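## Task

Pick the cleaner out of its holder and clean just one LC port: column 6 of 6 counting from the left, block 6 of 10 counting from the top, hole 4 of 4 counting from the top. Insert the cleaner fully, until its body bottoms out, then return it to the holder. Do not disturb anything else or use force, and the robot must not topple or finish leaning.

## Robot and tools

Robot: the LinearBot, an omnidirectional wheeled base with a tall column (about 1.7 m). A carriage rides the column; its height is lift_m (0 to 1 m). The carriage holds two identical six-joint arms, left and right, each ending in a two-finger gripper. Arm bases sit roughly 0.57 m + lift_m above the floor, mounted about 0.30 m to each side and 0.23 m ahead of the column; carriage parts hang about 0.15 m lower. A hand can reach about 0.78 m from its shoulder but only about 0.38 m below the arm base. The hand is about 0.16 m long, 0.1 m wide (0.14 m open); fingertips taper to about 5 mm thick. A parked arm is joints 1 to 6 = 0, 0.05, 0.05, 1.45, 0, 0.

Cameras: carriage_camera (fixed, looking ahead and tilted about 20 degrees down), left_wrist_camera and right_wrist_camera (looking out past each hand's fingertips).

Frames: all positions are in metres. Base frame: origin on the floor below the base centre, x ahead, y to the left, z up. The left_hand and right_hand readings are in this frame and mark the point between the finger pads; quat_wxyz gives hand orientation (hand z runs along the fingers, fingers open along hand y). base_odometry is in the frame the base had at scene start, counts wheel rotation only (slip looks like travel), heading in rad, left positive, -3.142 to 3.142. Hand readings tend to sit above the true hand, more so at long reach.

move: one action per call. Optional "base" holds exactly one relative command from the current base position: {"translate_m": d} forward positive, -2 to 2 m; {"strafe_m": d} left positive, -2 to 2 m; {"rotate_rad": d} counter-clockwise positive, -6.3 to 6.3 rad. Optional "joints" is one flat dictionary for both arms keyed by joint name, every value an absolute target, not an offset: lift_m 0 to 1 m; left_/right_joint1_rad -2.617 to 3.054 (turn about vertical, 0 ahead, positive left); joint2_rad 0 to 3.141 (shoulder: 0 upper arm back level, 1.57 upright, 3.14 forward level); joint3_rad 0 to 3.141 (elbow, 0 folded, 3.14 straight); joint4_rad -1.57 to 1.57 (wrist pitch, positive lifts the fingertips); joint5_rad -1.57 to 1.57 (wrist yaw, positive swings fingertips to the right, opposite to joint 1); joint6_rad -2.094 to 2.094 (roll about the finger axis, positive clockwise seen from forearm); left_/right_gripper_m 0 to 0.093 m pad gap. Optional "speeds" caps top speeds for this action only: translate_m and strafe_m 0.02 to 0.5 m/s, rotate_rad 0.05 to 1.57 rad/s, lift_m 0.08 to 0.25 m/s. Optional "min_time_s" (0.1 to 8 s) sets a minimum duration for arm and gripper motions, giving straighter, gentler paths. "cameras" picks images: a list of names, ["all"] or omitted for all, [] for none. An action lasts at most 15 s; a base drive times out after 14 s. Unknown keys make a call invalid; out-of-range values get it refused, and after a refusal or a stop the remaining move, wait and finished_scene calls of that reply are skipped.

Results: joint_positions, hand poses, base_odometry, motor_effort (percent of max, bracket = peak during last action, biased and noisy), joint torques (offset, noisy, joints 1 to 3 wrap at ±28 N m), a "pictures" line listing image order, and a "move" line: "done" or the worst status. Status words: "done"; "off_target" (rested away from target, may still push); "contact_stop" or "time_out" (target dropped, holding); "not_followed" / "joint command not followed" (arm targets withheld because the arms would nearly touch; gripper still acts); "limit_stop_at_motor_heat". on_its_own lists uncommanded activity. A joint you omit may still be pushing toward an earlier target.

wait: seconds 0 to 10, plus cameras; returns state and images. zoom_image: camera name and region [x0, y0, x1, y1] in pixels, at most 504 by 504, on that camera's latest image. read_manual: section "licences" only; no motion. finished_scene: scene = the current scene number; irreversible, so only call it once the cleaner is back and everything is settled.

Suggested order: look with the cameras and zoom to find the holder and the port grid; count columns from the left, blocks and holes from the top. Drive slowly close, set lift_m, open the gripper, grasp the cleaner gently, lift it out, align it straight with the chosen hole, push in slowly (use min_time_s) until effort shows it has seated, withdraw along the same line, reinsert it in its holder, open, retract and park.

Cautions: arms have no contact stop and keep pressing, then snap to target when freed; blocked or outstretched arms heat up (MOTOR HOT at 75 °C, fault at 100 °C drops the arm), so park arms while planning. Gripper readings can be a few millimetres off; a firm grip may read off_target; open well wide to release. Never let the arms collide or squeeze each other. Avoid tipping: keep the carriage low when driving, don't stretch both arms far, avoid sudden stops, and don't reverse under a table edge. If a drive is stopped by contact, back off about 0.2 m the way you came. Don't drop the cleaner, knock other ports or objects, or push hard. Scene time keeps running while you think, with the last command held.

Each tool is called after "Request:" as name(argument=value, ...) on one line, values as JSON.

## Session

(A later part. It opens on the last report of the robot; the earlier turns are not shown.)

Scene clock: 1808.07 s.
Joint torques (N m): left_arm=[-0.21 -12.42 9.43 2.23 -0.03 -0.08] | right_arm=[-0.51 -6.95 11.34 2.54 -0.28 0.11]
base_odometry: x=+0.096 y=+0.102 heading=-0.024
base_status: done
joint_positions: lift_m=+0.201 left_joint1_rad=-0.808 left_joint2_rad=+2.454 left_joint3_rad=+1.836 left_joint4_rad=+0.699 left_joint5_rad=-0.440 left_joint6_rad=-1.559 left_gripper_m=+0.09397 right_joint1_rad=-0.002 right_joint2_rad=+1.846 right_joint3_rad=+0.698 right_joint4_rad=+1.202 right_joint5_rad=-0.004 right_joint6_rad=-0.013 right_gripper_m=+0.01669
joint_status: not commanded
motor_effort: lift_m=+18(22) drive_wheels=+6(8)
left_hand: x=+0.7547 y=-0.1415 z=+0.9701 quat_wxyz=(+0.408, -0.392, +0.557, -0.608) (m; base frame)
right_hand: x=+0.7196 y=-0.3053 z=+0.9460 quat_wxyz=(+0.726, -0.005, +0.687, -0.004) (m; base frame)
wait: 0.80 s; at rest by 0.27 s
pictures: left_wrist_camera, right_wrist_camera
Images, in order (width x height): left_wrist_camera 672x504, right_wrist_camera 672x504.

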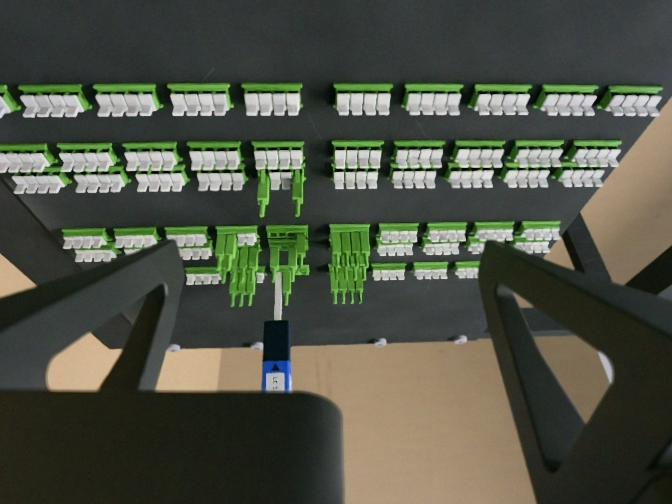

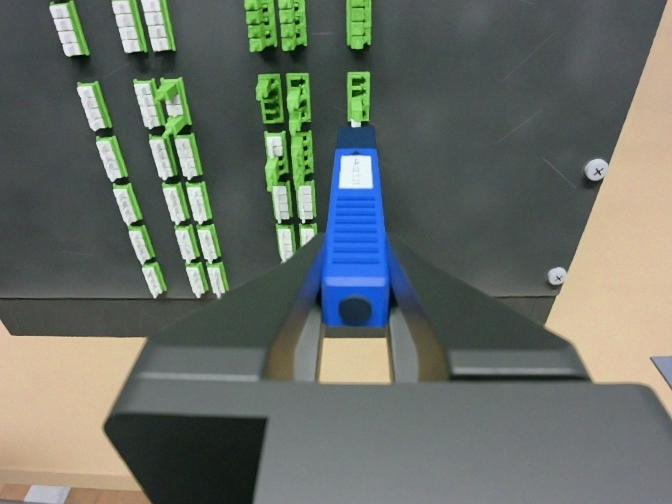

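Request:
move(base={"translate_m": -0.01}, speeds={"translate_m": 0.02}, cameras=["left_wrist_camera"])

Request:
move(base={"translate_m": -0.01}, speeds={"translate_m": 0.02}, cameras=["left_wrist_camera", "right_wrist_camera"])

Scene clock: 1813.07 s.
Joint torques (N m): left_arm=[-0.23 -12.4 9.48 2.22 -0.03 -0.06] | right_arm=[-0.54 -7.19 9.03 2.85 -0.25 0.11]
move: done
base_odometry: x=+0.087 y=+0.101 heading=-0.025
base_status: done
joint_positions: lift_m=+0.201 left_joint1_rad=-0.808 left_joint2_rad=+2.454 left_joint3_rad=+1.836 left_joint4_rad=+0.699 left_joint5_rad=-0.440 left_joint6_rad=-1.559 left_gripper_m=+0.09397 right_joint1_rad=-0.002 right_joint2_rad=+1.847 right_joint3_rad=+0.723 right_joint4_rad=+1.174 right_joint5_rad=-0.007 right_joint6_rad=-0.013 right_gripper_m=+0.01669
joint_status: not commanded
motor_effort: lift_m=+17(21) drive_wheels=+5(10)
left_hand: x=+0.7547 y=-0.1415 z=+0.9701 quat_wxyz=(+0.408, -0.392, +0.557, -0.608) (m; base frame)
right_hand: x=+0.7247 y=-0.3049 z=+0.9483 quat_wxyz=(+0.725, -0.006, +0.689, -0.003) (m; base frame)
pictures: left_wrist_camera
Images, in order (width x height): left_wrist_camera 672x504.

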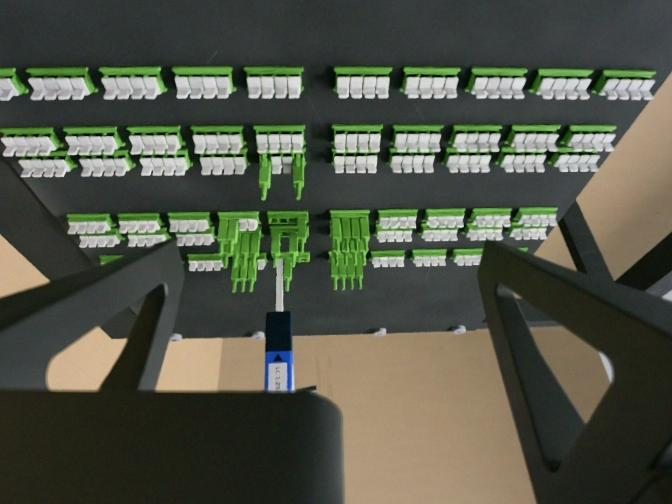

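Scene clock: 1814.03 s.
Joint torques (N m): left_arm=[-0.17 -12.38 9.43 2.24 -0.04 -0.08] | right_arm=[-0.55 -7.28 8.88 2.84 -0.21 0.12]
move: done
base_odometry: x=+0.077 y=+0.101 heading=-0.025
base_status: done
joint_positions: lift_m=+0.201 left_joint1_rad=-0.808 left_joint2_rad=+2.454 left_joint3_rad=+1.836 left_joint4_rad=+0.699 left_joint5_rad=-0.440 left_joint6_rad=-1.559 left_gripper_m=+0.09397 right_joint1_rad=-0.002 right_joint2_rad=+1.849 right_joint3_rad=+0.725 right_joint4_rad=+1.174 right_joint5_rad=-0.010 right_joint6_rad=-0.013 right_gripper_m=+0.01668
joint_status: not commanded
motor_effort: lift_m=+19(21) drive_wheels=+7(10)
left_hand: x=+0.7547 y=-0.1415 z=+0.9701 quat_wxyz=(+0.408, -0.392, +0.557, -0.608) (m; base frame)
right_hand: x=+0.7250 y=-0.3044 z=+0.9483 quat_wxyz=(+0.725, -0.007, +0.689, -0.002) (m; base frame)
pictures: left_wrist_camera, right_wrist_camera
Images, in order (width x height): left_wrist_camera 672x504, right_wrist_camera 672x504.

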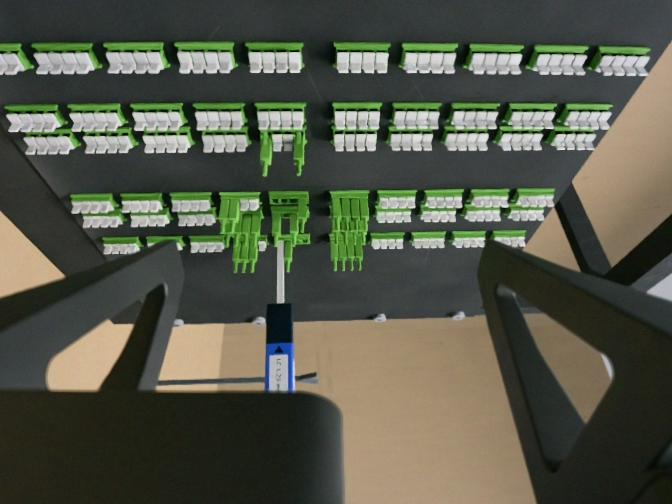

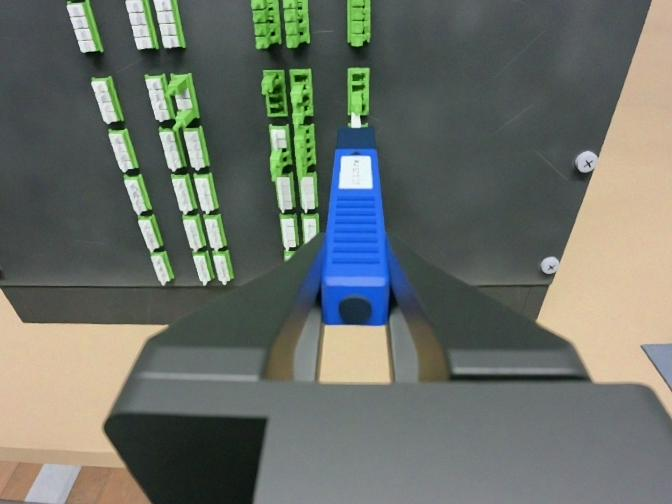

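Request:
move(base={"translate_m": -0.01}, speeds={"translate_m": 0.02}, cameras=["left_wrist_camera"])

Request:
move(base={"translate_m": -0.03}, speeds={"translate_m": 0.03}, cameras=["left_wrist_camera", "right_wrist_camera"])

Scene clock: 1818.13 s.
Joint torques (N m): left_arm=[-0.2 -12.48 9.57 2.21 -0.05 -0.08] | right_arm=[-0.55 -7.35 8.9 2.82 -0.2 0.11]
move: done
base_odometry: x=+0.067 y=+0.102 heading=-0.026
base_status: done
joint_positions: lift_m=+0.201 left_joint1_rad=-0.808 left_joint2_rad=+2.454 left_joint3_rad=+1.836 left_joint4_rad=+0.699 left_joint5_rad=-0.440 left_joint6_rad=-1.559 left_gripper_m=+0.09397 right_joint1_rad=-0.002 right_joint2_rad=+1.849 right_joint3_rad=+0.725 right_joint4_rad=+1.176 right_joint5_rad=-0.011 right_joint6_rad=-0.013 right_gripper_m=+0.01668
joint_status: not commanded
motor_effort: lift_m=+20(22) drive_wheels=-5(10)
left_hand: x=+0.7547 y=-0.1415 z=+0.9701 quat_wxyz=(+0.408, -0.392, +0.557, -0.608) (m; base frame)
right_hand: x=+0.7250 y=-0.3042 z=+0.9488 quat_wxyz=(+0.725, -0.007, +0.688, -0.002) (m; base frame)
pictures: left_wrist_camera
Images, in order (width x height): left_wrist_camera 672x504.

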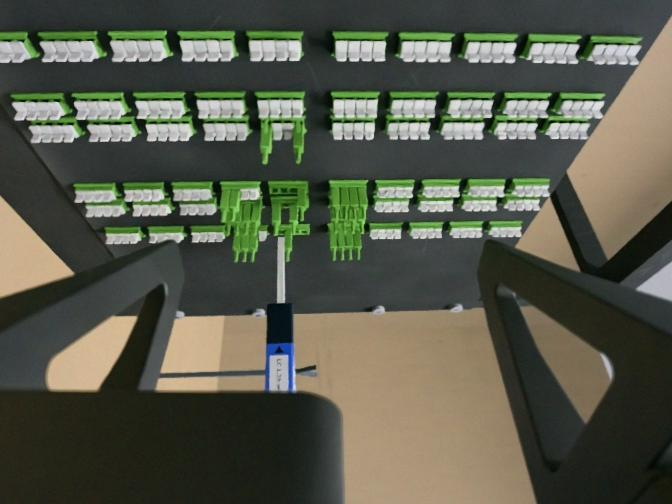

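Scene clock: 1819.57 s.
Joint torques (N m): left_arm=[-0.1 -12.48 9.43 2.2 -0.02 -0.08] | right_arm=[-0.53 -7.32 8.91 2.78 -0.2 0.11]
move: done
base_odometry: x=+0.037 y=+0.102 heading=-0.026
base_status: done
joint_positions: lift_m=+0.201 left_joint1_rad=-0.808 left_joint2_rad=+2.454 left_joint3_rad=+1.836 left_joint4_rad=+0.699 left_joint5_rad=-0.441 left_joint6_rad=-1.559 left_gripper_m=+0.09397 right_joint1_rad=-0.002 right_joint2_rad=+1.849 right_joint3_rad=+0.725 right_joint4_rad=+1.179 right_joint5_rad=-0.011 right_joint6_rad=-0.013 right_gripper_m=+0.01668
joint_status: not commanded
motor_effort: lift_m=+20(21) drive_wheels=-2(10)
left_hand: x=+0.7549 y=-0.1412 z=+0.9701 quat_wxyz=(+0.408, -0.392, +0.557, -0.608) (m; base frame)
right_hand: x=+0.7250 y=-0.3042 z=+0.9493 quat_wxyz=(+0.726, -0.007, +0.688, -0.002) (m; base frame)
pictures: left_wrist_camera, right_wrist_camera
Images, in order (width x height): left_wrist_camera 672x504, right_wrist_camera 672x504.

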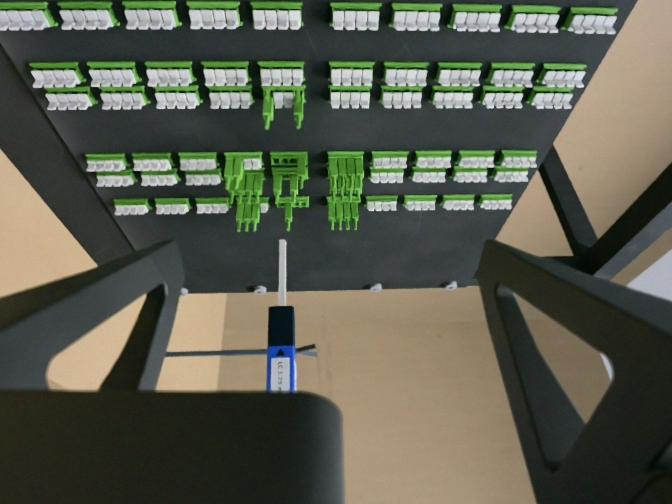

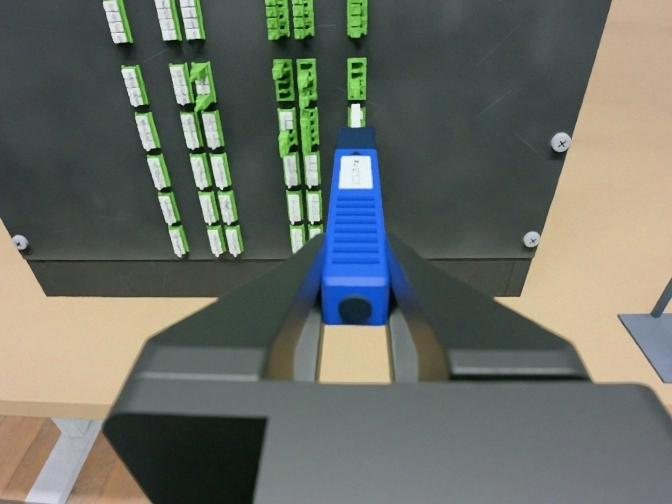

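Request:
move(base={"translate_m": -0.12}, speeds={"translate_m": 0.1}, cameras=[])

Request:
move(joints={"left_joint2_rad": 0.05, "left_joint3_rad": 0.05, "left_joint4_rad": 1.45, "lift_m": 0.26}, min_time_s=5, speeds={"lift_m": 0.08}, cameras=[])

Request:
move(joints={"left_joint1_rad": 0, "left_joint5_rad": 0, "left_joint6_rad": 0, "right_joint1_rad": 0.0165, "right_joint2_rad": 1.66, "right_joint3_rad": 0.52, "right_joint4_rad": 1.23, "right_joint5_rad": 0.001, "right_joint6_rad": -0.005}, min_time_s=4, base={"rotate_rad": 0.024}, speeds={"rotate_rad": 0.05}, cameras=["carriage_camera"])

Request:
wait(seconds=1, cameras=["right_wrist_camera"])

Scene clock: 1826.37 s.
Joint torques (N m): left_arm=[-0.13 -12.52 9.51 2.23 -0.03 -0.09] | right_arm=[-0.53 -7.31 8.91 2.78 -0.2 0.11]
move: done
base_odometry: x=-0.083 y=+0.106 heading=-0.026
base_status: done
joint_positions: lift_m=+0.201 left_joint1_rad=-0.809 left_joint2_rad=+2.454 left_joint3_rad=+1.836 left_joint4_rad=+0.699 left_joint5_rad=-0.441 left_joint6_rad=-1.559 left_gripper_m=+0.09397 right_joint1_rad=-0.002 right_joint2_rad=+1.849 right_joint3_rad=+0.725 right_joint4_rad=+1.181 right_joint5_rad=-0.011 right_joint6_rad=-0.013 right_gripper_m=+0.01668
joint_status: not commanded
motor_effort: lift_m=+18(21) drive_wheels=+0(11)
left_hand: x=+0.7544 y=-0.1418 z=+0.9701 quat_wxyz=(+0.408, -0.392, +0.557, -0.608) (m; base frame)
right_hand: x=+0.7250 y=-0.3042 z=+0.9499 quat_wxyz=(+0.727, -0.007, +0.687, -0.002) (m; base frame)
pictures: none
No camera images: "cameras" was empty.

Scene clock: 1831.67 s.
Joint torques (N m): left_arm=[-0.12 2.5 5.45 0.12 0.36 -0.13] | right_arm=[-0.54 -7.47 8.9 2.72 -0.2 0.11]
move: done
base_odometry: x=-0.083 y=+0.106 heading=-0.025
base_status: not commanded
joint_positions: lift_m=+0.260 left_joint1_rad=-0.809 left_joint2_rad=+0.060 left_joint3_rad=+0.058 left_joint4_rad=+1.441 left_joint5_rad=-0.441 left_joint6_rad=-1.559 left_gripper_m=+0.09397 right_joint1_rad=-0.002 right_joint2_rad=+1.851 right_joint3_rad=+0.725 right_joint4_rad=+1.185 right_joint5_rad=-0.011 right_joint6_rad=-0.013 right_gripper_m=+0.01668
joint_status: all done
motor_effort: lift_m=+25(31) drive_wheels=+0(3)
left_hand: x=+0.3022 y=+0.3324 z=+1.2391 quat_wxyz=(+0.381, -0.227, -0.020, -0.896) (m; base frame)
right_hand: x=+0.7250 y=-0.3042 z=+1.0092 quat_wxyz=(+0.728, -0.007, +0.686, -0.002) (m; base frame)
pictures: none
No camera images: "cameras" was empty.

Scene clock: 1835.97 s.
Joint torques (N m): left_arm=[0.76 2.55 5.44 -0.02 0.14 0] | right_arm=[-0.17 -8.4 5.48 2.83 -0.02 0.11]
move: done
base_odometry: x=-0.083 y=+0.106 heading=-0.002
base_status: done
joint_positions: lift_m=+0.260 left_joint1_rad=-0.009 left_joint2_rad=+0.060 left_joint3_rad=+0.058 left_joint4_rad=+1.444 left_joint5_rad=-0.011 left_joint6_rad=-0.009 left_gripper_m=+0.09397 right_joint1_rad=+0.011 right_joint2_rad=+1.687 right_joint3_rad=+0.535 right_joint4_rad=+1.216 right_joint5_rad=-0.008 right_joint6_rad=-0.013 right_gripper_m=+0.01668
joint_status: all done
motor_effort: lift_m=+23(27) drive_wheels=-5(8)
left_hand: x=+0.2605 y=+0.3064 z=+1.2554 quat_wxyz=(+0.998, -0.005, +0.065, -0.009) (m; base frame)
right_hand: x=+0.6775 y=-0.2987 z=+1.0146 quat_wxyz=(+0.729, -0.011, +0.684, +0.002) (m; base frame)
pictures: carriage_camera
Images, in order (width x height): carriage_camera 672x504.

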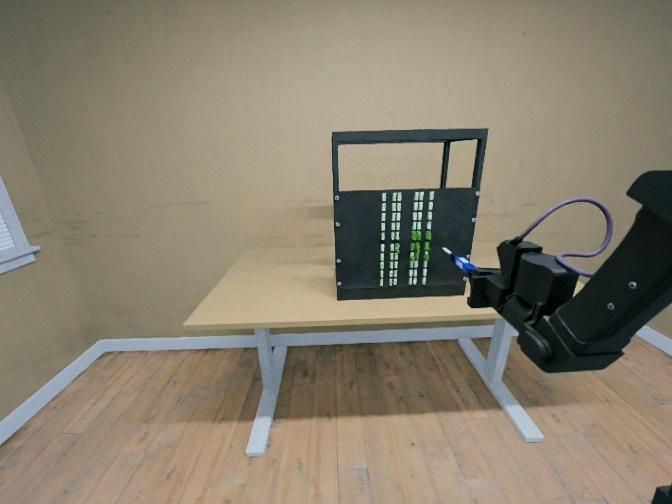

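Scene clock: 1836.97 s.
Joint torques (N m): left_arm=[0.76 2.56 5.46 -0.03 0.12 0] | right_arm=[-0.17 -8.4 5.46 2.84 -0.02 0.11]
base_odometry: x=-0.083 y=+0.106 heading=-0.002
base_status: done
joint_positions: lift_m=+0.260 left_joint1_rad=-0.008 left_joint2_rad=+0.060 left_joint3_rad=+0.058 left_joint4_rad=+1.444 left_joint5_rad=-0.010 left_joint6_rad=-0.008 left_gripper_m=+0.09397 right_joint1_rad=+0.011 right_joint2_rad=+1.687 right_joint3_rad=+0.535 right_joint4_rad=+1.216 right_joint5_rad=-0.008 right_joint6_rad=-0.013 right_gripper_m=+0.01668
joint_status: all done
motor_effort: lift_m=+24(27) drive_wheels=-6(8)
left_hand: x=+0.2605 y=+0.3063 z=+1.2554 quat_wxyz=(+0.998, -0.005, +0.065, -0.008) (m; base frame)
right_hand: x=+0.6775 y=-0.2987 z=+1.0147 quat_wxyz=(+0.729, -0.011, +0.684, +0.002) (m; base frame)
wait: 1.00 s; at rest by 0.27 s
pictures: right_wrist_camera
Images, in order (width x height): right_wrist_camera 672x504.

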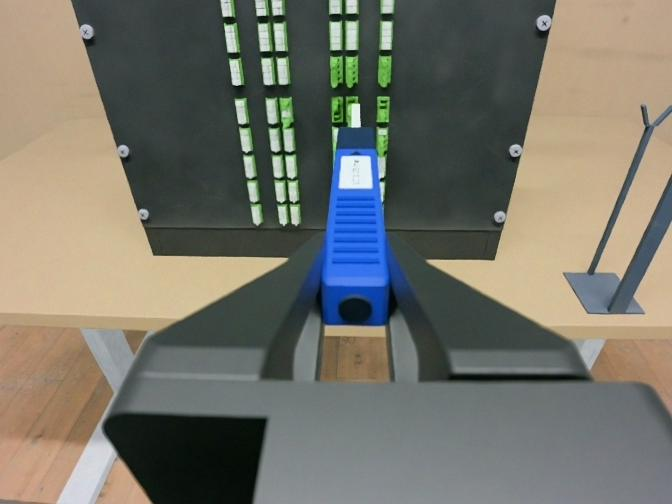

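Request:
move(joints={"right_joint2_rad": 1.632, "right_joint3_rad": 0.484, "right_joint4_rad": 1.245}, base={"strafe_m": -0.307}, speeds={"strafe_m": 0.1}, min_time_s=2, cameras=[])

Request:
move(joints={"right_joint2_rad": 1.66, "right_joint3_rad": 0.52, "right_joint4_rad": 1.23}, min_time_s=1, cameras=["right_wrist_camera"])

Request:
wait(seconds=1, cameras=["right_wrist_camera"])

Scene clock: 1849.90 s.
Joint torques (N m): left_arm=[0.57 2.5 5.42 -0.05 0.09 -0.01] | right_arm=[-0.38 -8.02 5.44 2.82 -0.05 0.11]
move: done
base_odometry: x=-0.084 y=-0.201 heading=-0.003
base_status: done
joint_positions: lift_m=+0.260 left_joint1_rad=-0.007 left_joint2_rad=+0.060 left_joint3_rad=+0.058 left_joint4_rad=+1.446 left_joint5_rad=-0.008 left_joint6_rad=-0.007 left_gripper_m=+0.09397 right_joint1_rad=+0.014 right_joint2_rad=+1.659 right_joint3_rad=+0.499 right_joint4_rad=+1.232 right_joint5_rad=-0.005 right_joint6_rad=-0.013 right_gripper_m=+0.01668
joint_status: all done
motor_effort: lift_m=+24(27) drive_wheels=+0(8)
left_hand: x=+0.2601 y=+0.3059 z=+1.2555 quat_wxyz=(+0.998, -0.004, +0.064, -0.007) (m; base frame)
right_hand: x=+0.6684 y=-0.2977 z=+1.0165 quat_wxyz=(+0.732, -0.011, +0.681, +0.002) (m; base frame)
pictures: none
No camera images: "cameras" was empty.

Scene clock: 1851.20 s.
Joint torques (N m): left_arm=[0.68 2.54 5.46 -0.04 0.09 -0.01] | right_arm=[-0.43 -5.82 8.96 2.66 -0.05 0.11]
move: done
base_odometry: x=-0.084 y=-0.201 heading=-0.003
base_status: not commanded
joint_positions: lift_m=+0.260 left_joint1_rad=-0.007 left_joint2_rad=+0.060 left_joint3_rad=+0.058 left_joint4_rad=+1.446 left_joint5_rad=-0.008 left_joint6_rad=-0.007 left_gripper_m=+0.09397 right_joint1_rad=+0.014 right_joint2_rad=+1.659 right_joint3_rad=+0.499 right_joint4_rad=+1.232 right_joint5_rad=-0.005 right_joint6_rad=-0.013 right_gripper_m=+0.01668
joint_status: all done
motor_effort: lift_m=+25(26) drive_wheels=-1(3)
left_hand: x=+0.2601 y=+0.3059 z=+1.2555 quat_wxyz=(+0.998, -0.004, +0.064, -0.007) (m; base frame)
right_hand: x=+0.6684 y=-0.2977 z=+1.0164 quat_wxyz=(+0.732, -0.011, +0.681, +0.002) (m; base frame)
pictures: right_wrist_camera
Images, in order (width x height): right_wrist_camera 672x504.

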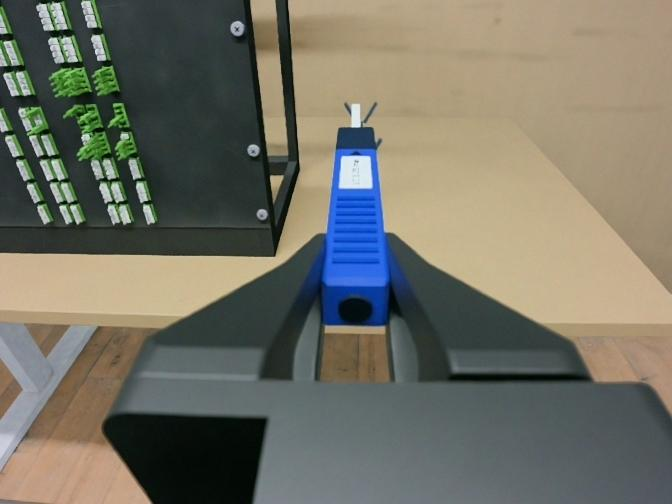

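Scene clock: 1852.20 s.
Joint torques (N m): left_arm=[0.62 2.5 5.45 -0.03 0.09 -0.01] | right_arm=[-0.43 -5.81 8.95 2.66 -0.05 0.11]
base_odometry: x=-0.084 y=-0.201 heading=-0.003
base_status: not commanded
joint_positions: lift_m=+0.260 left_joint1_rad=-0.007 left_joint2_rad=+0.060 left_joint3_rad=+0.058 left_joint4_rad=+1.446 left_joint5_rad=-0.008 left_joint6_rad=-0.007 left_gripper_m=+0.09397 right_joint1_rad=+0.014 right_joint2_rad=+1.659 right_joint3_rad=+0.499 right_joint4_rad=+1.231 right_joint5_rad=-0.005 right_joint6_rad=-0.013 right_gripper_m=+0.01668
joint_status: all done
motor_effort: lift_m=+24(26) drive_wheels=-1(3)
left_hand: x=+0.2601 y=+0.3059 z=+1.2555 quat_wxyz=(+0.998, -0.004, +0.064, -0.007) (m; base frame)
right_hand: x=+0.6684 y=-0.2977 z=+1.0163 quat_wxyz=(+0.732, -0.011, +0.681, +0.002) (m; base frame)
wait: 1.00 s; at rest by 0.27 s
pictures: right_wrist_camera
Images, in order (width x height): right_wrist_camera 672x504.

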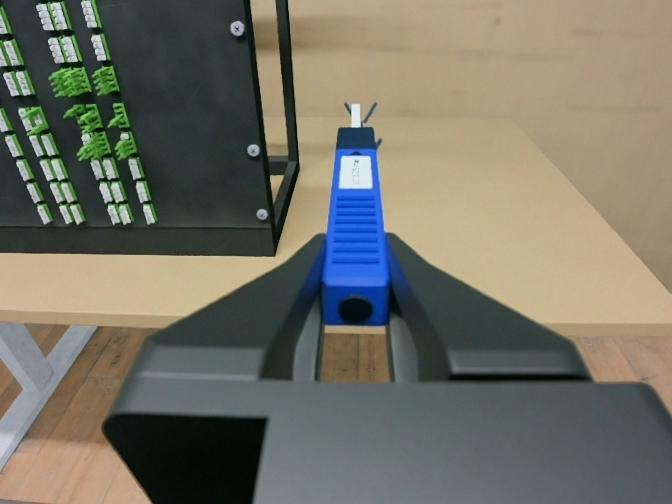

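Request:
move(base={"translate_m": 0.16}, speeds={"translate_m": 0.1}, cameras=[])

Request:
wait(seconds=1.2, cameras=["right_wrist_camera"])

Scene clock: 1857.37 s.
Joint torques (N m): left_arm=[0.61 2.51 5.41 -0.11 0.08 -0.02] | right_arm=[-0.43 -5.78 8.96 2.71 -0.04 0.11]
move: done
base_odometry: x=+0.076 y=-0.202 heading=-0.003
base_status: done
joint_positions: lift_m=+0.260 left_joint1_rad=-0.007 left_joint2_rad=+0.060 left_joint3_rad=+0.058 left_joint4_rad=+1.449 left_joint5_rad=-0.008 left_joint6_rad=-0.007 left_gripper_m=+0.09397 right_joint1_rad=+0.014 right_joint2_rad=+1.659 right_joint3_rad=+0.499 right_joint4_rad=+1.227 right_joint5_rad=-0.005 right_joint6_rad=-0.013 right_gripper_m=+0.01668
joint_status: not commanded
motor_effort: lift_m=+25(27) drive_wheels=-4(10)
left_hand: x=+0.2593 y=+0.3059 z=+1.2556 quat_wxyz=(+0.998, -0.004, +0.062, -0.007) (m; base frame)
right_hand: x=+0.6685 y=-0.2977 z=+1.0153 quat_wxyz=(+0.731, -0.011, +0.683, +0.002) (m; base frame)
pictures: none
No camera images: "cameras" was empty.

Scene clock: 1858.57 s.
Joint torques (N m): left_arm=[0.64 2.51 5.45 -0.08 0.08 0] | right_arm=[-0.43 -5.79 8.95 2.71 -0.04 0.11]
base_odometry: x=+0.076 y=-0.202 heading=-0.003
base_status: done
joint_positions: lift_m=+0.260 left_joint1_rad=-0.007 left_joint2_rad=+0.060 left_joint3_rad=+0.058 left_joint4_rad=+1.449 left_joint5_rad=-0.008 left_joint6_rad=-0.007 left_gripper_m=+0.09397 right_joint1_rad=+0.014 right_joint2_rad=+1.659 right_joint3_rad=+0.499 right_joint4_rad=+1.227 right_joint5_rad=-0.005 right_joint6_rad=-0.013 right_gripper_m=+0.01668
joint_status: not commanded
motor_effort: lift_m=+25(27) drive_wheels=-4(10)
left_hand: x=+0.2593 y=+0.3059 z=+1.2556 quat_wxyz=(+0.998, -0.004, +0.062, -0.007) (m; base frame)
right_hand: x=+0.6685 y=-0.2977 z=+1.0153 quat_wxyz=(+0.731, -0.011, +0.683, +0.002) (m; base frame)
wait: 1.20 s; at rest by 0.27 s
pictures: right_wrist_camera
Images, in order (width x height): right_wrist_camera 672x504.

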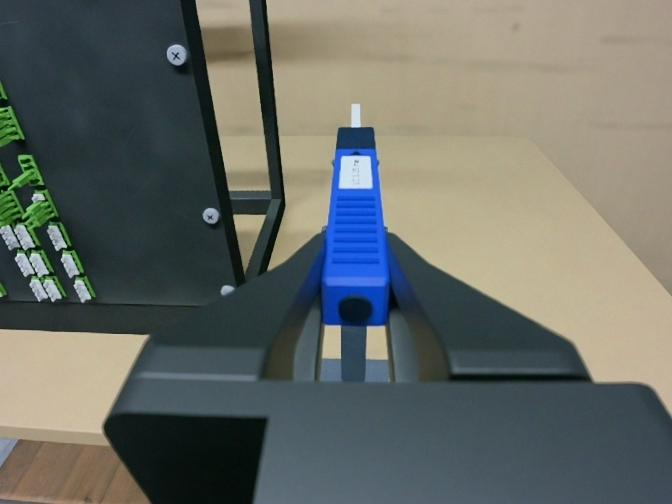

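Request:
move(base={"translate_m": 0.072}, speeds={"translate_m": 0.05}, cameras=[])

Request:
wait(seconds=1.2, cameras=["right_wrist_camera"])

Request:
zoom_image(camera="right_wrist_camera", region=[256, 80, 456, 330])

Scene clock: 1863.27 s.
Joint torques (N m): left_arm=[0.58 2.56 5.44 -0.1 0.1 -0.01] | right_arm=[-0.42 -5.81 8.96 2.72 -0.06 0.11]
move: done
base_odometry: x=+0.148 y=-0.203 heading=-0.004
base_status: done
joint_positions: lift_m=+0.260 left_joint1_rad=-0.007 left_joint2_rad=+0.060 left_joint3_rad=+0.058 left_joint4_rad=+1.450 left_joint5_rad=-0.008 left_joint6_rad=-0.007 left_gripper_m=+0.09397 right_joint1_rad=+0.014 right_joint2_rad=+1.659 right_joint3_rad=+0.499 right_joint4_rad=+1.226 right_joint5_rad=-0.005 right_joint6_rad=-0.013 right_gripper_m=+0.01668
joint_status: not commanded
motor_effort: lift_m=+26(26) drive_wheels=-3(12)
left_hand: x=+0.2591 y=+0.3059 z=+1.2556 quat_wxyz=(+0.998, -0.004, +0.062, -0.007) (m; base frame)
right_hand: x=+0.6685 y=-0.2978 z=+1.0151 quat_wxyz=(+0.730, -0.011, +0.683, +0.002) (m; base frame)
pictures: none
No camera images: "cameras" was empty.

Scene clock: 1864.47 s.
Joint torques (N m): left_arm=[0.59 2.56 5.38 -0.11 0.09 -0.02] | right_arm=[-0.42 -5.81 8.98 2.71 -0.06 0.11]
base_odometry: x=+0.148 y=-0.203 heading=-0.004
base_status: done
joint_positions: lift_m=+0.260 left_joint1_rad=-0.007 left_joint2_rad=+0.060 left_joint3_rad=+0.058 left_joint4_rad=+1.450 left_joint5_rad=-0.008 left_joint6_rad=-0.007 left_gripper_m=+0.09397 right_joint1_rad=+0.014 right_joint2_rad=+1.659 right_joint3_rad=+0.499 right_joint4_rad=+1.226 right_joint5_rad=-0.005 right_joint6_rad=-0.013 right_gripper_m=+0.01668
joint_status: not commanded
motor_effort: lift_m=+23(26) drive_wheels=-3(12)
left_hand: x=+0.2591 y=+0.3059 z=+1.2556 quat_wxyz=(+0.998, -0.004, +0.062, -0.007) (m; base frame)
right_hand: x=+0.6685 y=-0.2978 z=+1.0151 quat_wxyz=(+0.730, -0.011, +0.683, +0.002) (m; base frame)
wait: 1.20 s; at rest by 0.27 s
pictures: right_wrist_camera
Images, in order (width x height): right_wrist_camera 672x504.

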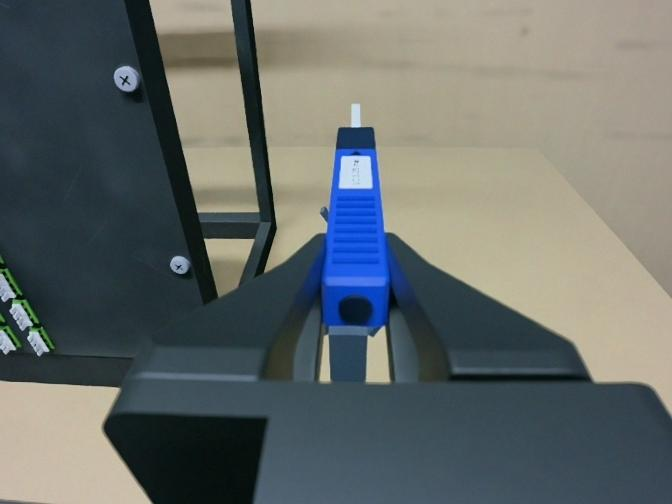

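Scaled by 2.016 from the camera's 672x504 image, which has a finer 960x720 frame.

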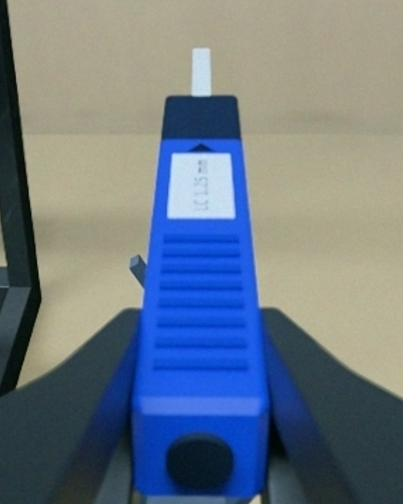

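Request:
move(base={"strafe_m": 0.004}, speeds={"strafe_m": 0.02}, cameras=[])

Request:
move(joints={"lift_m": 0.235}, speeds={"lift_m": 0.08}, cameras=[])

Request:
wait(seconds=1.2, cameras=["right_wrist_camera"])

Request:
zoom_image(camera="right_wrist_camera", region=[296, 90, 416, 240])

Request:
zoom_image(camera="right_wrist_camera", region=[296, 240, 416, 390])

Scene clock: 1871.93 s.
Joint torques (N m): left_arm=[0.58 2.47 5.46 -0.09 0.09 -0.02] | right_arm=[-0.47 -5.79 8.96 2.72 -0.08 0.11]
move: done
base_odometry: x=+0.148 y=-0.199 heading=-0.005
base_status: done
joint_positions: lift_m=+0.260 left_joint1_rad=-0.006 left_joint2_rad=+0.060 left_joint3_rad=+0.058 left_joint4_rad=+1.450 left_joint5_rad=-0.006 left_joint6_rad=-0.007 left_gripper_m=+0.09397 right_joint1_rad=+0.015 right_joint2_rad=+1.659 right_joint3_rad=+0.499 right_joint4_rad=+1.225 right_joint5_rad=-0.003 right_joint6_rad=-0.013 right_gripper_m=+0.01668
joint_status: not commanded
motor_effort: lift_m=+24(26) drive_wheels=+6(8)
left_hand: x=+0.2591 y=+0.3057 z=+1.2556 quat_wxyz=(+0.998, -0.003, +0.062, -0.007) (m; base frame)
right_hand: x=+0.6685 y=-0.2977 z=+1.0149 quat_wxyz=(+0.730, -0.011, +0.683, +0.002) (m; base frame)
pictures: none
No camera images: "cameras" was empty.

Scene clock: 1872.63 s.
Joint torques (N m): left_arm=[0.54 2.73 5.89 -0.1 0.08 -0.02] | right_arm=[-0.54 -5.76 8.92 2.77 -0.08 0.11]
move: done
base_odometry: x=+0.148 y=-0.199 heading=-0.005
base_status: not commanded
joint_positions: lift_m=+0.235 left_joint1_rad=-0.006 left_joint2_rad=+0.058 left_joint3_rad=+0.054 left_joint4_rad=+1.450 left_joint5_rad=-0.006 left_joint6_rad=-0.007 left_gripper_m=+0.09397 right_joint1_rad=+0.015 right_joint2_rad=+1.659 right_joint3_rad=+0.499 right_joint4_rad=+1.221 right_joint5_rad=-0.003 right_joint6_rad=-0.013 right_gripper_m=+0.01668
joint_status: all done
motor_effort: lift_m=+19(22) drive_wheels=+6(7)
left_hand: x=+0.2596 y=+0.3057 z=+1.2300 quat_wxyz=(+0.998, -0.003, +0.063, -0.007) (m; base frame)
right_hand: x=+0.6686 y=-0.2977 z=+0.9895 quat_wxyz=(+0.729, -0.011, +0.685, +0.002) (m; base frame)
pictures: none
No camera images: "cameras" was empty.

Scene clock: 1873.83 s.
Joint torques (N m): left_arm=[0.54 2.66 5.83 -0.11 0.1 -0.03] | right_arm=[-0.51 -5.82 8.95 2.78 -0.07 0.11]
base_odometry: x=+0.148 y=-0.199 heading=-0.005
base_status: not commanded
joint_positions: lift_m=+0.235 left_joint1_rad=-0.006 left_joint2_rad=+0.058 left_joint3_rad=+0.054 left_joint4_rad=+1.450 left_joint5_rad=-0.006 left_joint6_rad=-0.007 left_gripper_m=+0.09397 right_joint1_rad=+0.015 right_joint2_rad=+1.659 right_joint3_rad=+0.499 right_joint4_rad=+1.221 right_joint5_rad=-0.003 right_joint6_rad=-0.013 right_gripper_m=+0.01668
joint_status: all done
motor_effort: lift_m=+17(22) drive_wheels=+5(7)
left_hand: x=+0.2596 y=+0.3057 z=+1.2300 quat_wxyz=(+0.998, -0.003, +0.063, -0.007) (m; base frame)
right_hand: x=+0.6686 y=-0.2977 z=+0.9895 quat_wxyz=(+0.729, -0.011, +0.685, +0.002) (m; base frame)
wait: 1.20 s; at rest by 0.27 s
pictures: right_wrist_camera
Images, in order (width x height): right_wrist_camera 672x504.

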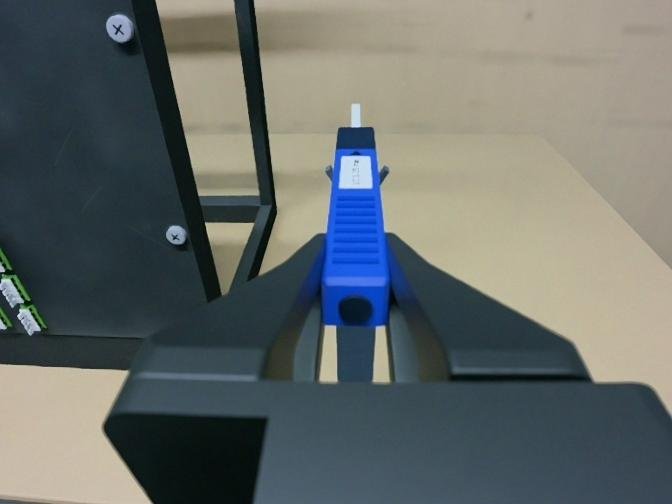

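Scaled by 3.360 from the camera's 672x504 image, which has a finer 960x720 frame.

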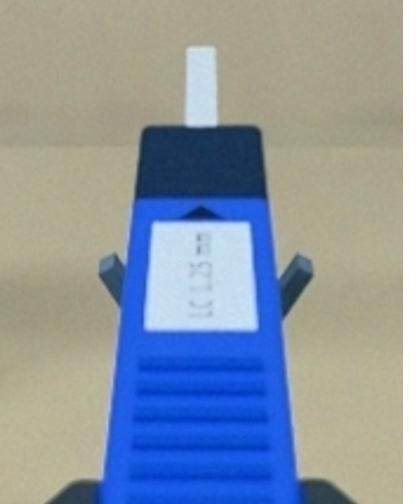

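Scaled by 3.360 from the camera's 672x504 image, which has a finer 960x720 frame.

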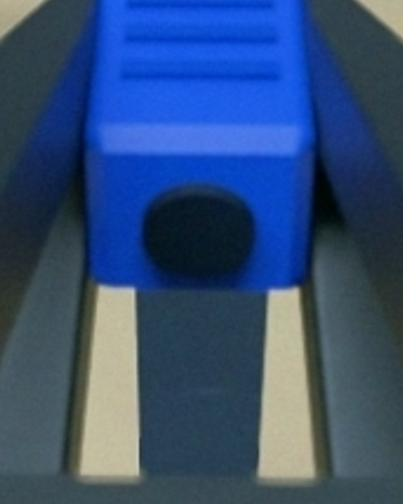

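Request:
move(joints={"lift_m": 0.212}, speeds={"lift_m": 0.08}, cameras=[])

Request:
wait(seconds=1.2, cameras=["right_wrist_camera"])

Request:
zoom_image(camera="right_wrist_camera", region=[296, 90, 416, 240])

Scene clock: 1880.93 s.
Joint torques (N m): left_arm=[0.5 2.63 5.97 -0.12 0.08 -0.02] | right_arm=[-0.51 -5.82 8.91 2.78 -0.08 0.11]
move: done
base_odometry: x=+0.148 y=-0.199 heading=-0.005
base_status: not commanded
joint_positions: lift_m=+0.212 left_joint1_rad=-0.006 left_joint2_rad=+0.058 left_joint3_rad=+0.053 left_joint4_rad=+1.450 left_joint5_rad=-0.006 left_joint6_rad=-0.007 left_gripper_m=+0.09397 right_joint1_rad=+0.015 right_joint2_rad=+1.659 right_joint3_rad=+0.499 right_joint4_rad=+1.221 right_joint5_rad=-0.003 right_joint6_rad=-0.013 right_gripper_m=+0.01668
joint_status: all done
motor_effort: lift_m=+21(22) drive_wheels=+5(6)
left_hand: x=+0.2600 y=+0.3057 z=+1.2068 quat_wxyz=(+0.998, -0.003, +0.063, -0.007) (m; base frame)
right_hand: x=+0.6686 y=-0.2977 z=+0.9664 quat_wxyz=(+0.729, -0.011, +0.685, +0.002) (m; base frame)
pictures: none
No camera images: "cameras" was empty.

Scene clock: 1882.13 s.
Joint torques (N m): left_arm=[0.55 2.73 5.96 -0.11 0.07 -0.03] | right_arm=[-0.53 -5.82 8.95 2.79 -0.08 0.11]
base_odometry: x=+0.148 y=-0.199 heading=-0.005
base_status: not commanded
joint_positions: lift_m=+0.212 left_joint1_rad=-0.006 left_joint2_rad=+0.058 left_joint3_rad=+0.053 left_joint4_rad=+1.450 left_joint5_rad=-0.006 left_joint6_rad=-0.007 left_gripper_m=+0.09397 right_joint1_rad=+0.015 right_joint2_rad=+1.659 right_joint3_rad=+0.499 right_joint4_rad=+1.221 right_joint5_rad=-0.003 right_joint6_rad=-0.013 right_gripper_m=+0.01668
joint_status: all done
motor_effort: lift_m=+18(22) drive_wheels=+5(6)
left_hand: x=+0.2600 y=+0.3057 z=+1.2068 quat_wxyz=(+0.998, -0.003, +0.063, -0.007) (m; base frame)
right_hand: x=+0.6686 y=-0.2977 z=+0.9664 quat_wxyz=(+0.729, -0.011, +0.685, +0.002) (m; base frame)
wait: 1.20 s; at rest by 0.27 s
pictures: right_wrist_camera
Images, in order (width x height): right_wrist_camera 672x504.

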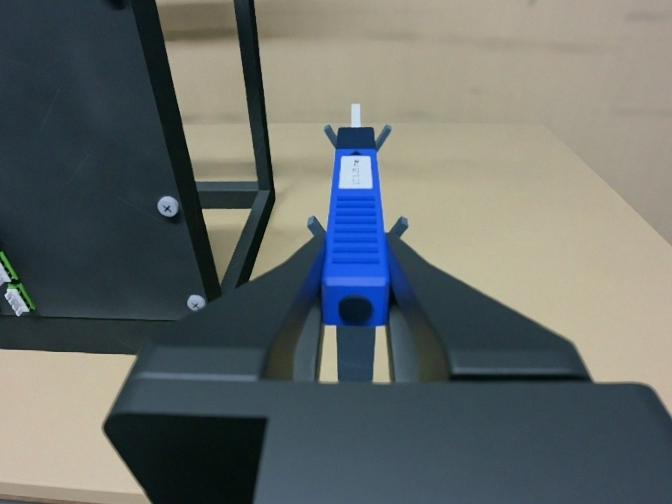

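Scaled by 3.360 from the camera's 672x504 image, which has a finer 960x720 frame.

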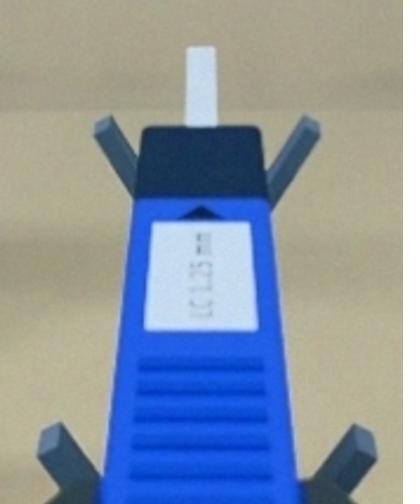

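Request:
move(joints={"right_joint4_rad": 1.238, "right_joint5_rad": 0.0095}, min_time_s=1, cameras=[])

Request:
wait(seconds=1.2, cameras=["right_wrist_camera"])

Request:
zoom_image(camera="right_wrist_camera", region=[296, 90, 416, 240])

Scene clock: 1893.23 s.
Joint torques (N m): left_arm=[0.59 2.73 5.9 -0.1 0.08 -0.01] | right_arm=[-0.49 -5.83 8.92 2.84 -0.02 0.11]
move: done
base_odometry: x=+0.148 y=-0.199 heading=-0.005
base_status: not commanded
joint_positions: lift_m=+0.212 left_joint1_rad=-0.006 left_joint2_rad=+0.058 left_joint3_rad=+0.053 left_joint4_rad=+1.450 left_joint5_rad=-0.006 left_joint6_rad=-0.007 left_gripper_m=+0.09397 right_joint1_rad=+0.015 right_joint2_rad=+1.659 right_joint3_rad=+0.499 right_joint4_rad=+1.224 right_joint5_rad=+0.001 right_joint6_rad=-0.013 right_gripper_m=+0.01668
joint_status: all done
motor_effort: lift_m=+21(23) drive_wheels=+6(6)
left_hand: x=+0.2600 y=+0.3057 z=+1.2068 quat_wxyz=(+0.998, -0.003, +0.063, -0.007) (m; base frame)
right_hand: x=+0.6686 y=-0.2983 z=+0.9671 quat_wxyz=(+0.729, -0.009, +0.684, +0.001) (m; base frame)
pictures: none
No camera images: "cameras" was empty.

Scene clock: 1894.43 s.
Joint torques (N m): left_arm=[0.57 2.8 5.94 -0.09 0.09 -0.01] | right_arm=[-0.53 -5.83 8.91 2.84 -0.02 0.11]
base_odometry: x=+0.148 y=-0.199 heading=-0.005
base_status: not commanded
joint_positions: lift_m=+0.212 left_joint1_rad=-0.006 left_joint2_rad=+0.058 left_joint3_rad=+0.053 left_joint4_rad=+1.450 left_joint5_rad=-0.006 left_joint6_rad=-0.007 left_gripper_m=+0.09397 right_joint1_rad=+0.015 right_joint2_rad=+1.659 right_joint3_rad=+0.499 right_joint4_rad=+1.224 right_joint5_rad=+0.001 right_joint6_rad=-0.013 right_gripper_m=+0.01668
joint_status: all done
motor_effort: lift_m=+20(23) drive_wheels=+6(6)
left_hand: x=+0.2600 y=+0.3057 z=+1.2068 quat_wxyz=(+0.998, -0.003, +0.063, -0.007) (m; base frame)
right_hand: x=+0.6686 y=-0.2983 z=+0.9672 quat_wxyz=(+0.730, -0.009, +0.684, +0.001) (m; base frame)
wait: 1.20 s; at rest by 0.27 s
pictures: right_wrist_camera
Images, in order (width x height): right_wrist_camera 672x504.

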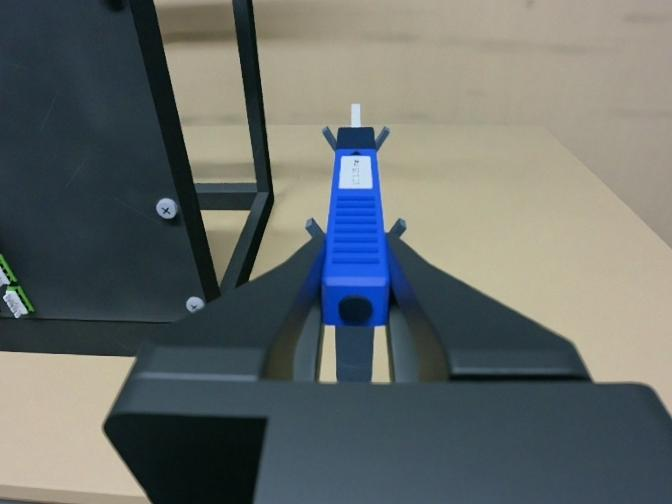

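Scaled by 3.360 from the camera's 672x504 image, which has a finer 960x720 frame.

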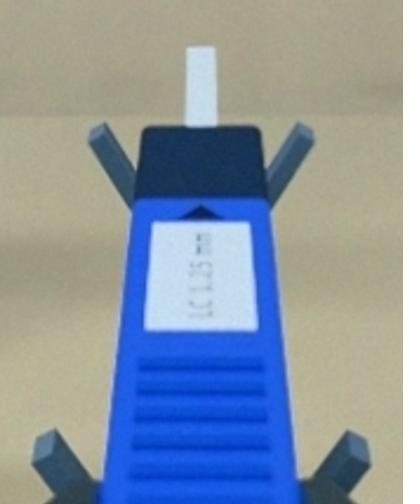

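Request:
move(joints={"right_joint4_rad": 1.244, "right_joint5_rad": 0.001}, min_time_s=1, cameras=[])

Request:
move(joints={"lift_m": 0.2}, speeds={"lift_m": 0.08}, cameras=[])

Request:
wait(seconds=1.2, cameras=["right_wrist_camera"])

Request:
zoom_image(camera="right_wrist_camera", region=[296, 90, 416, 240])

Scene clock: 1899.73 s.
Joint torques (N m): left_arm=[0.53 2.66 5.98 -0.09 0.09 -0.03] | right_arm=[-0.53 -5.83 8.91 2.84 -0.12 0.11]
move: done
base_odometry: x=+0.148 y=-0.199 heading=-0.005
base_status: not commanded
joint_positions: lift_m=+0.212 left_joint1_rad=-0.006 left_joint2_rad=+0.058 left_joint3_rad=+0.053 left_joint4_rad=+1.450 left_joint5_rad=-0.006 left_joint6_rad=-0.007 left_gripper_m=+0.09397 right_joint1_rad=+0.015 right_joint2_rad=+1.659 right_joint3_rad=+0.499 right_joint4_rad=+1.230 right_joint5_rad=+0.001 right_joint6_rad=-0.013 right_gripper_m=+0.01668
joint_status: all done
motor_effort: lift_m=+22(23) drive_wheels=+4(7)
left_hand: x=+0.2600 y=+0.3057 z=+1.2068 quat_wxyz=(+0.998, -0.003, +0.063, -0.007) (m; base frame)
right_hand: x=+0.6685 y=-0.2983 z=+0.9686 quat_wxyz=(+0.732, -0.009, +0.682, +0.001) (m; base frame)
pictures: none
No camera images: "cameras" was empty.

Scene clock: 1900.27 s.
Joint torques (N m): left_arm=[0.53 2.69 6.02 -0.11 0.08 -0.01] | right_arm=[-0.53 -5.9 8.92 2.78 -0.12 0.11]
move: done
base_odometry: x=+0.148 y=-0.199 heading=-0.005
base_status: not commanded
joint_positions: lift_m=+0.200 left_joint1_rad=-0.006 left_joint2_rad=+0.058 left_joint3_rad=+0.052 left_joint4_rad=+1.450 left_joint5_rad=-0.006 left_joint6_rad=-0.007 left_gripper_m=+0.09397 right_joint1_rad=+0.015 right_joint2_rad=+1.659 right_joint3_rad=+0.499 right_joint4_rad=+1.234 right_joint5_rad=+0.001 right_joint6_rad=-0.013 right_gripper_m=+0.01668
joint_status: all done
motor_effort: lift_m=+22(22) drive_wheels=+6(6)
left_hand: x=+0.2601 y=+0.3057 z=+1.1946 quat_wxyz=(+0.998, -0.003, +0.064, -0.007) (m; base frame)
right_hand: x=+0.6684 y=-0.2983 z=+0.9576 quat_wxyz=(+0.733, -0.009, +0.680, +0.001) (m; base frame)
pictures: none
No camera images: "cameras" was empty.

Scene clock: 1901.47 s.
Joint torques (N m): left_arm=[0.55 2.73 5.94 -0.1 0.07 0.01] | right_arm=[-0.53 -5.83 8.91 2.79 -0.12 0.11]
base_odometry: x=+0.148 y=-0.199 heading=-0.005
base_status: not commanded
joint_positions: lift_m=+0.200 left_joint1_rad=-0.006 left_joint2_rad=+0.058 left_joint3_rad=+0.052 left_joint4_rad=+1.450 left_joint5_rad=-0.006 left_joint6_rad=-0.007 left_gripper_m=+0.09397 right_joint1_rad=+0.015 right_joint2_rad=+1.659 right_joint3_rad=+0.499 right_joint4_rad=+1.234 right_joint5_rad=+0.001 right_joint6_rad=-0.013 right_gripper_m=+0.01668
joint_status: all done
motor_effort: lift_m=+20(22) drive_wheels=+4(6)
left_hand: x=+0.2601 y=+0.3057 z=+1.1946 quat_wxyz=(+0.998, -0.003, +0.064, -0.007) (m; base frame)
right_hand: x=+0.6684 y=-0.2983 z=+0.9576 quat_wxyz=(+0.733, -0.009, +0.680, +0.001) (m; base frame)
wait: 1.20 s; at rest by 0.27 s
pictures: right_wrist_camera
Images, in order (width x height): right_wrist_camera 672x504.

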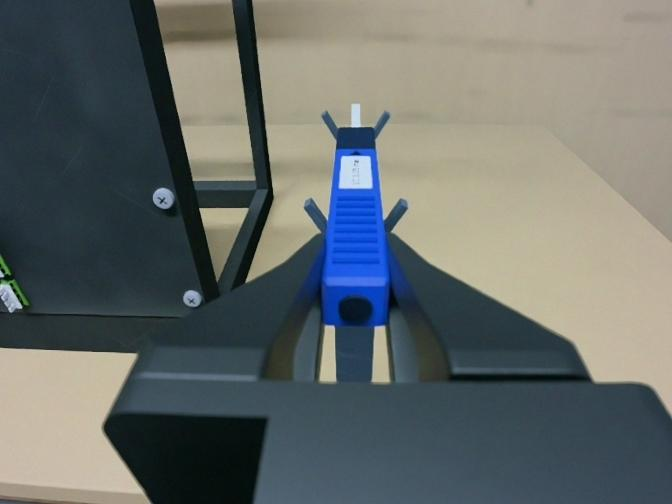

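Scaled by 3.360 from the camera's 672x504 image, which has a finer 960x720 frame.

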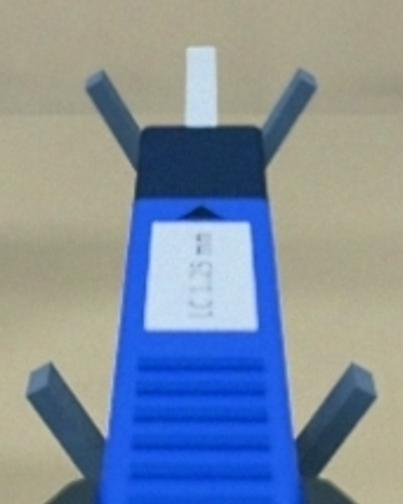

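Request:
move(joints={"right_joint4_rad": 1.232, "lift_m": 0.196}, speeds={"lift_m": 0.08}, min_time_s=1, cameras=[])

Request:
wait(seconds=1.2, cameras=["right_wrist_camera"])

Request:
zoom_image(camera="right_wrist_camera", region=[296, 90, 416, 240])

Scene clock: 1909.70 s.
Joint torques (N m): left_arm=[0.55 2.82 6.08 -0.1 0.08 -0.02] | right_arm=[-0.51 -5.85 8.92 2.66 -0.12 0.11]
move: done
base_odometry: x=+0.148 y=-0.199 heading=-0.005
base_status: not commanded
joint_positions: lift_m=+0.196 left_joint1_rad=-0.006 left_joint2_rad=+0.057 left_joint3_rad=+0.052 left_joint4_rad=+1.450 left_joint5_rad=-0.006 left_joint6_rad=-0.007 left_gripper_m=+0.09397 right_joint1_rad=+0.015 right_joint2_rad=+1.659 right_joint3_rad=+0.499 right_joint4_rad=+1.233 right_joint5_rad=+0.001 right_joint6_rad=-0.013 right_gripper_m=+0.01668
joint_status: all done
motor_effort: lift_m=+20(24) drive_wheels=+6(7)
left_hand: x=+0.2597 y=+0.3057 z=+1.1905 quat_wxyz=(+0.998, -0.003, +0.063, -0.007) (m; base frame)
right_hand: x=+0.6685 y=-0.2983 z=+0.9534 quat_wxyz=(+0.733, -0.009, +0.681, +0.001) (m; base frame)
pictures: none
No camera images: "cameras" was empty.

Scene clock: 1910.90 s.
Joint torques (N m): left_arm=[0.54 2.82 6.06 -0.1 0.09 -0.01] | right_arm=[-0.51 -5.82 8.92 2.66 -0.12 0.11]
base_odometry: x=+0.148 y=-0.199 heading=-0.005
base_status: not commanded
joint_positions: lift_m=+0.196 left_joint1_rad=-0.006 left_joint2_rad=+0.057 left_joint3_rad=+0.052 left_joint4_rad=+1.450 left_joint5_rad=-0.006 left_joint6_rad=-0.007 left_gripper_m=+0.09397 right_joint1_rad=+0.015 right_joint2_rad=+1.659 right_joint3_rad=+0.499 right_joint4_rad=+1.233 right_joint5_rad=+0.001 right_joint6_rad=-0.013 right_gripper_m=+0.01668
joint_status: all done
motor_effort: lift_m=+20(24) drive_wheels=+5(7)
left_hand: x=+0.2597 y=+0.3057 z=+1.1905 quat_wxyz=(+0.998, -0.003, +0.063, -0.007) (m; base frame)
right_hand: x=+0.6685 y=-0.2983 z=+0.9534 quat_wxyz=(+0.733, -0.009, +0.681, +0.001) (m; base frame)
wait: 1.20 s; at rest by 0.27 s
pictures: right_wrist_camera
Images, in order (width x height): right_wrist_camera 672x504.

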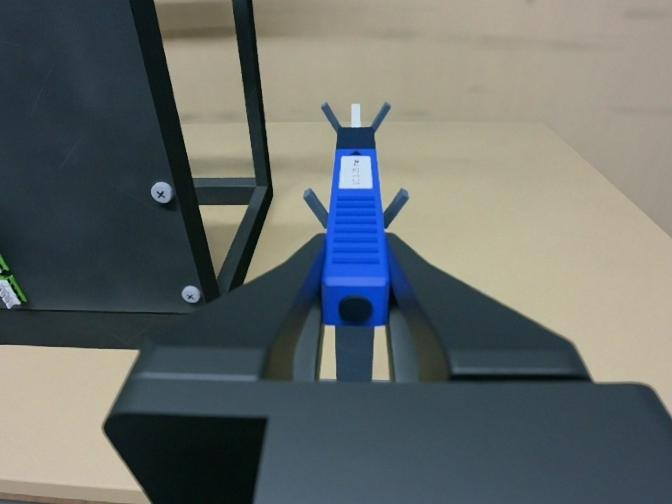

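Scaled by 3.360 from the camera's 672x504 image, which has a finer 960x720 frame.

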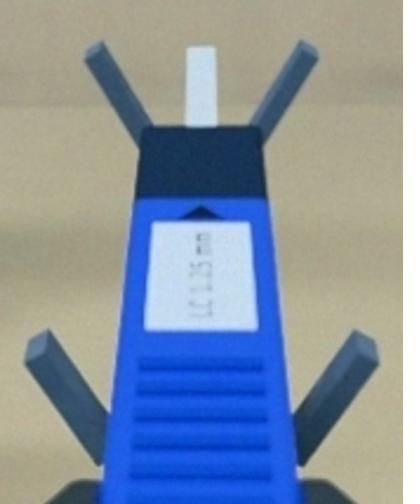

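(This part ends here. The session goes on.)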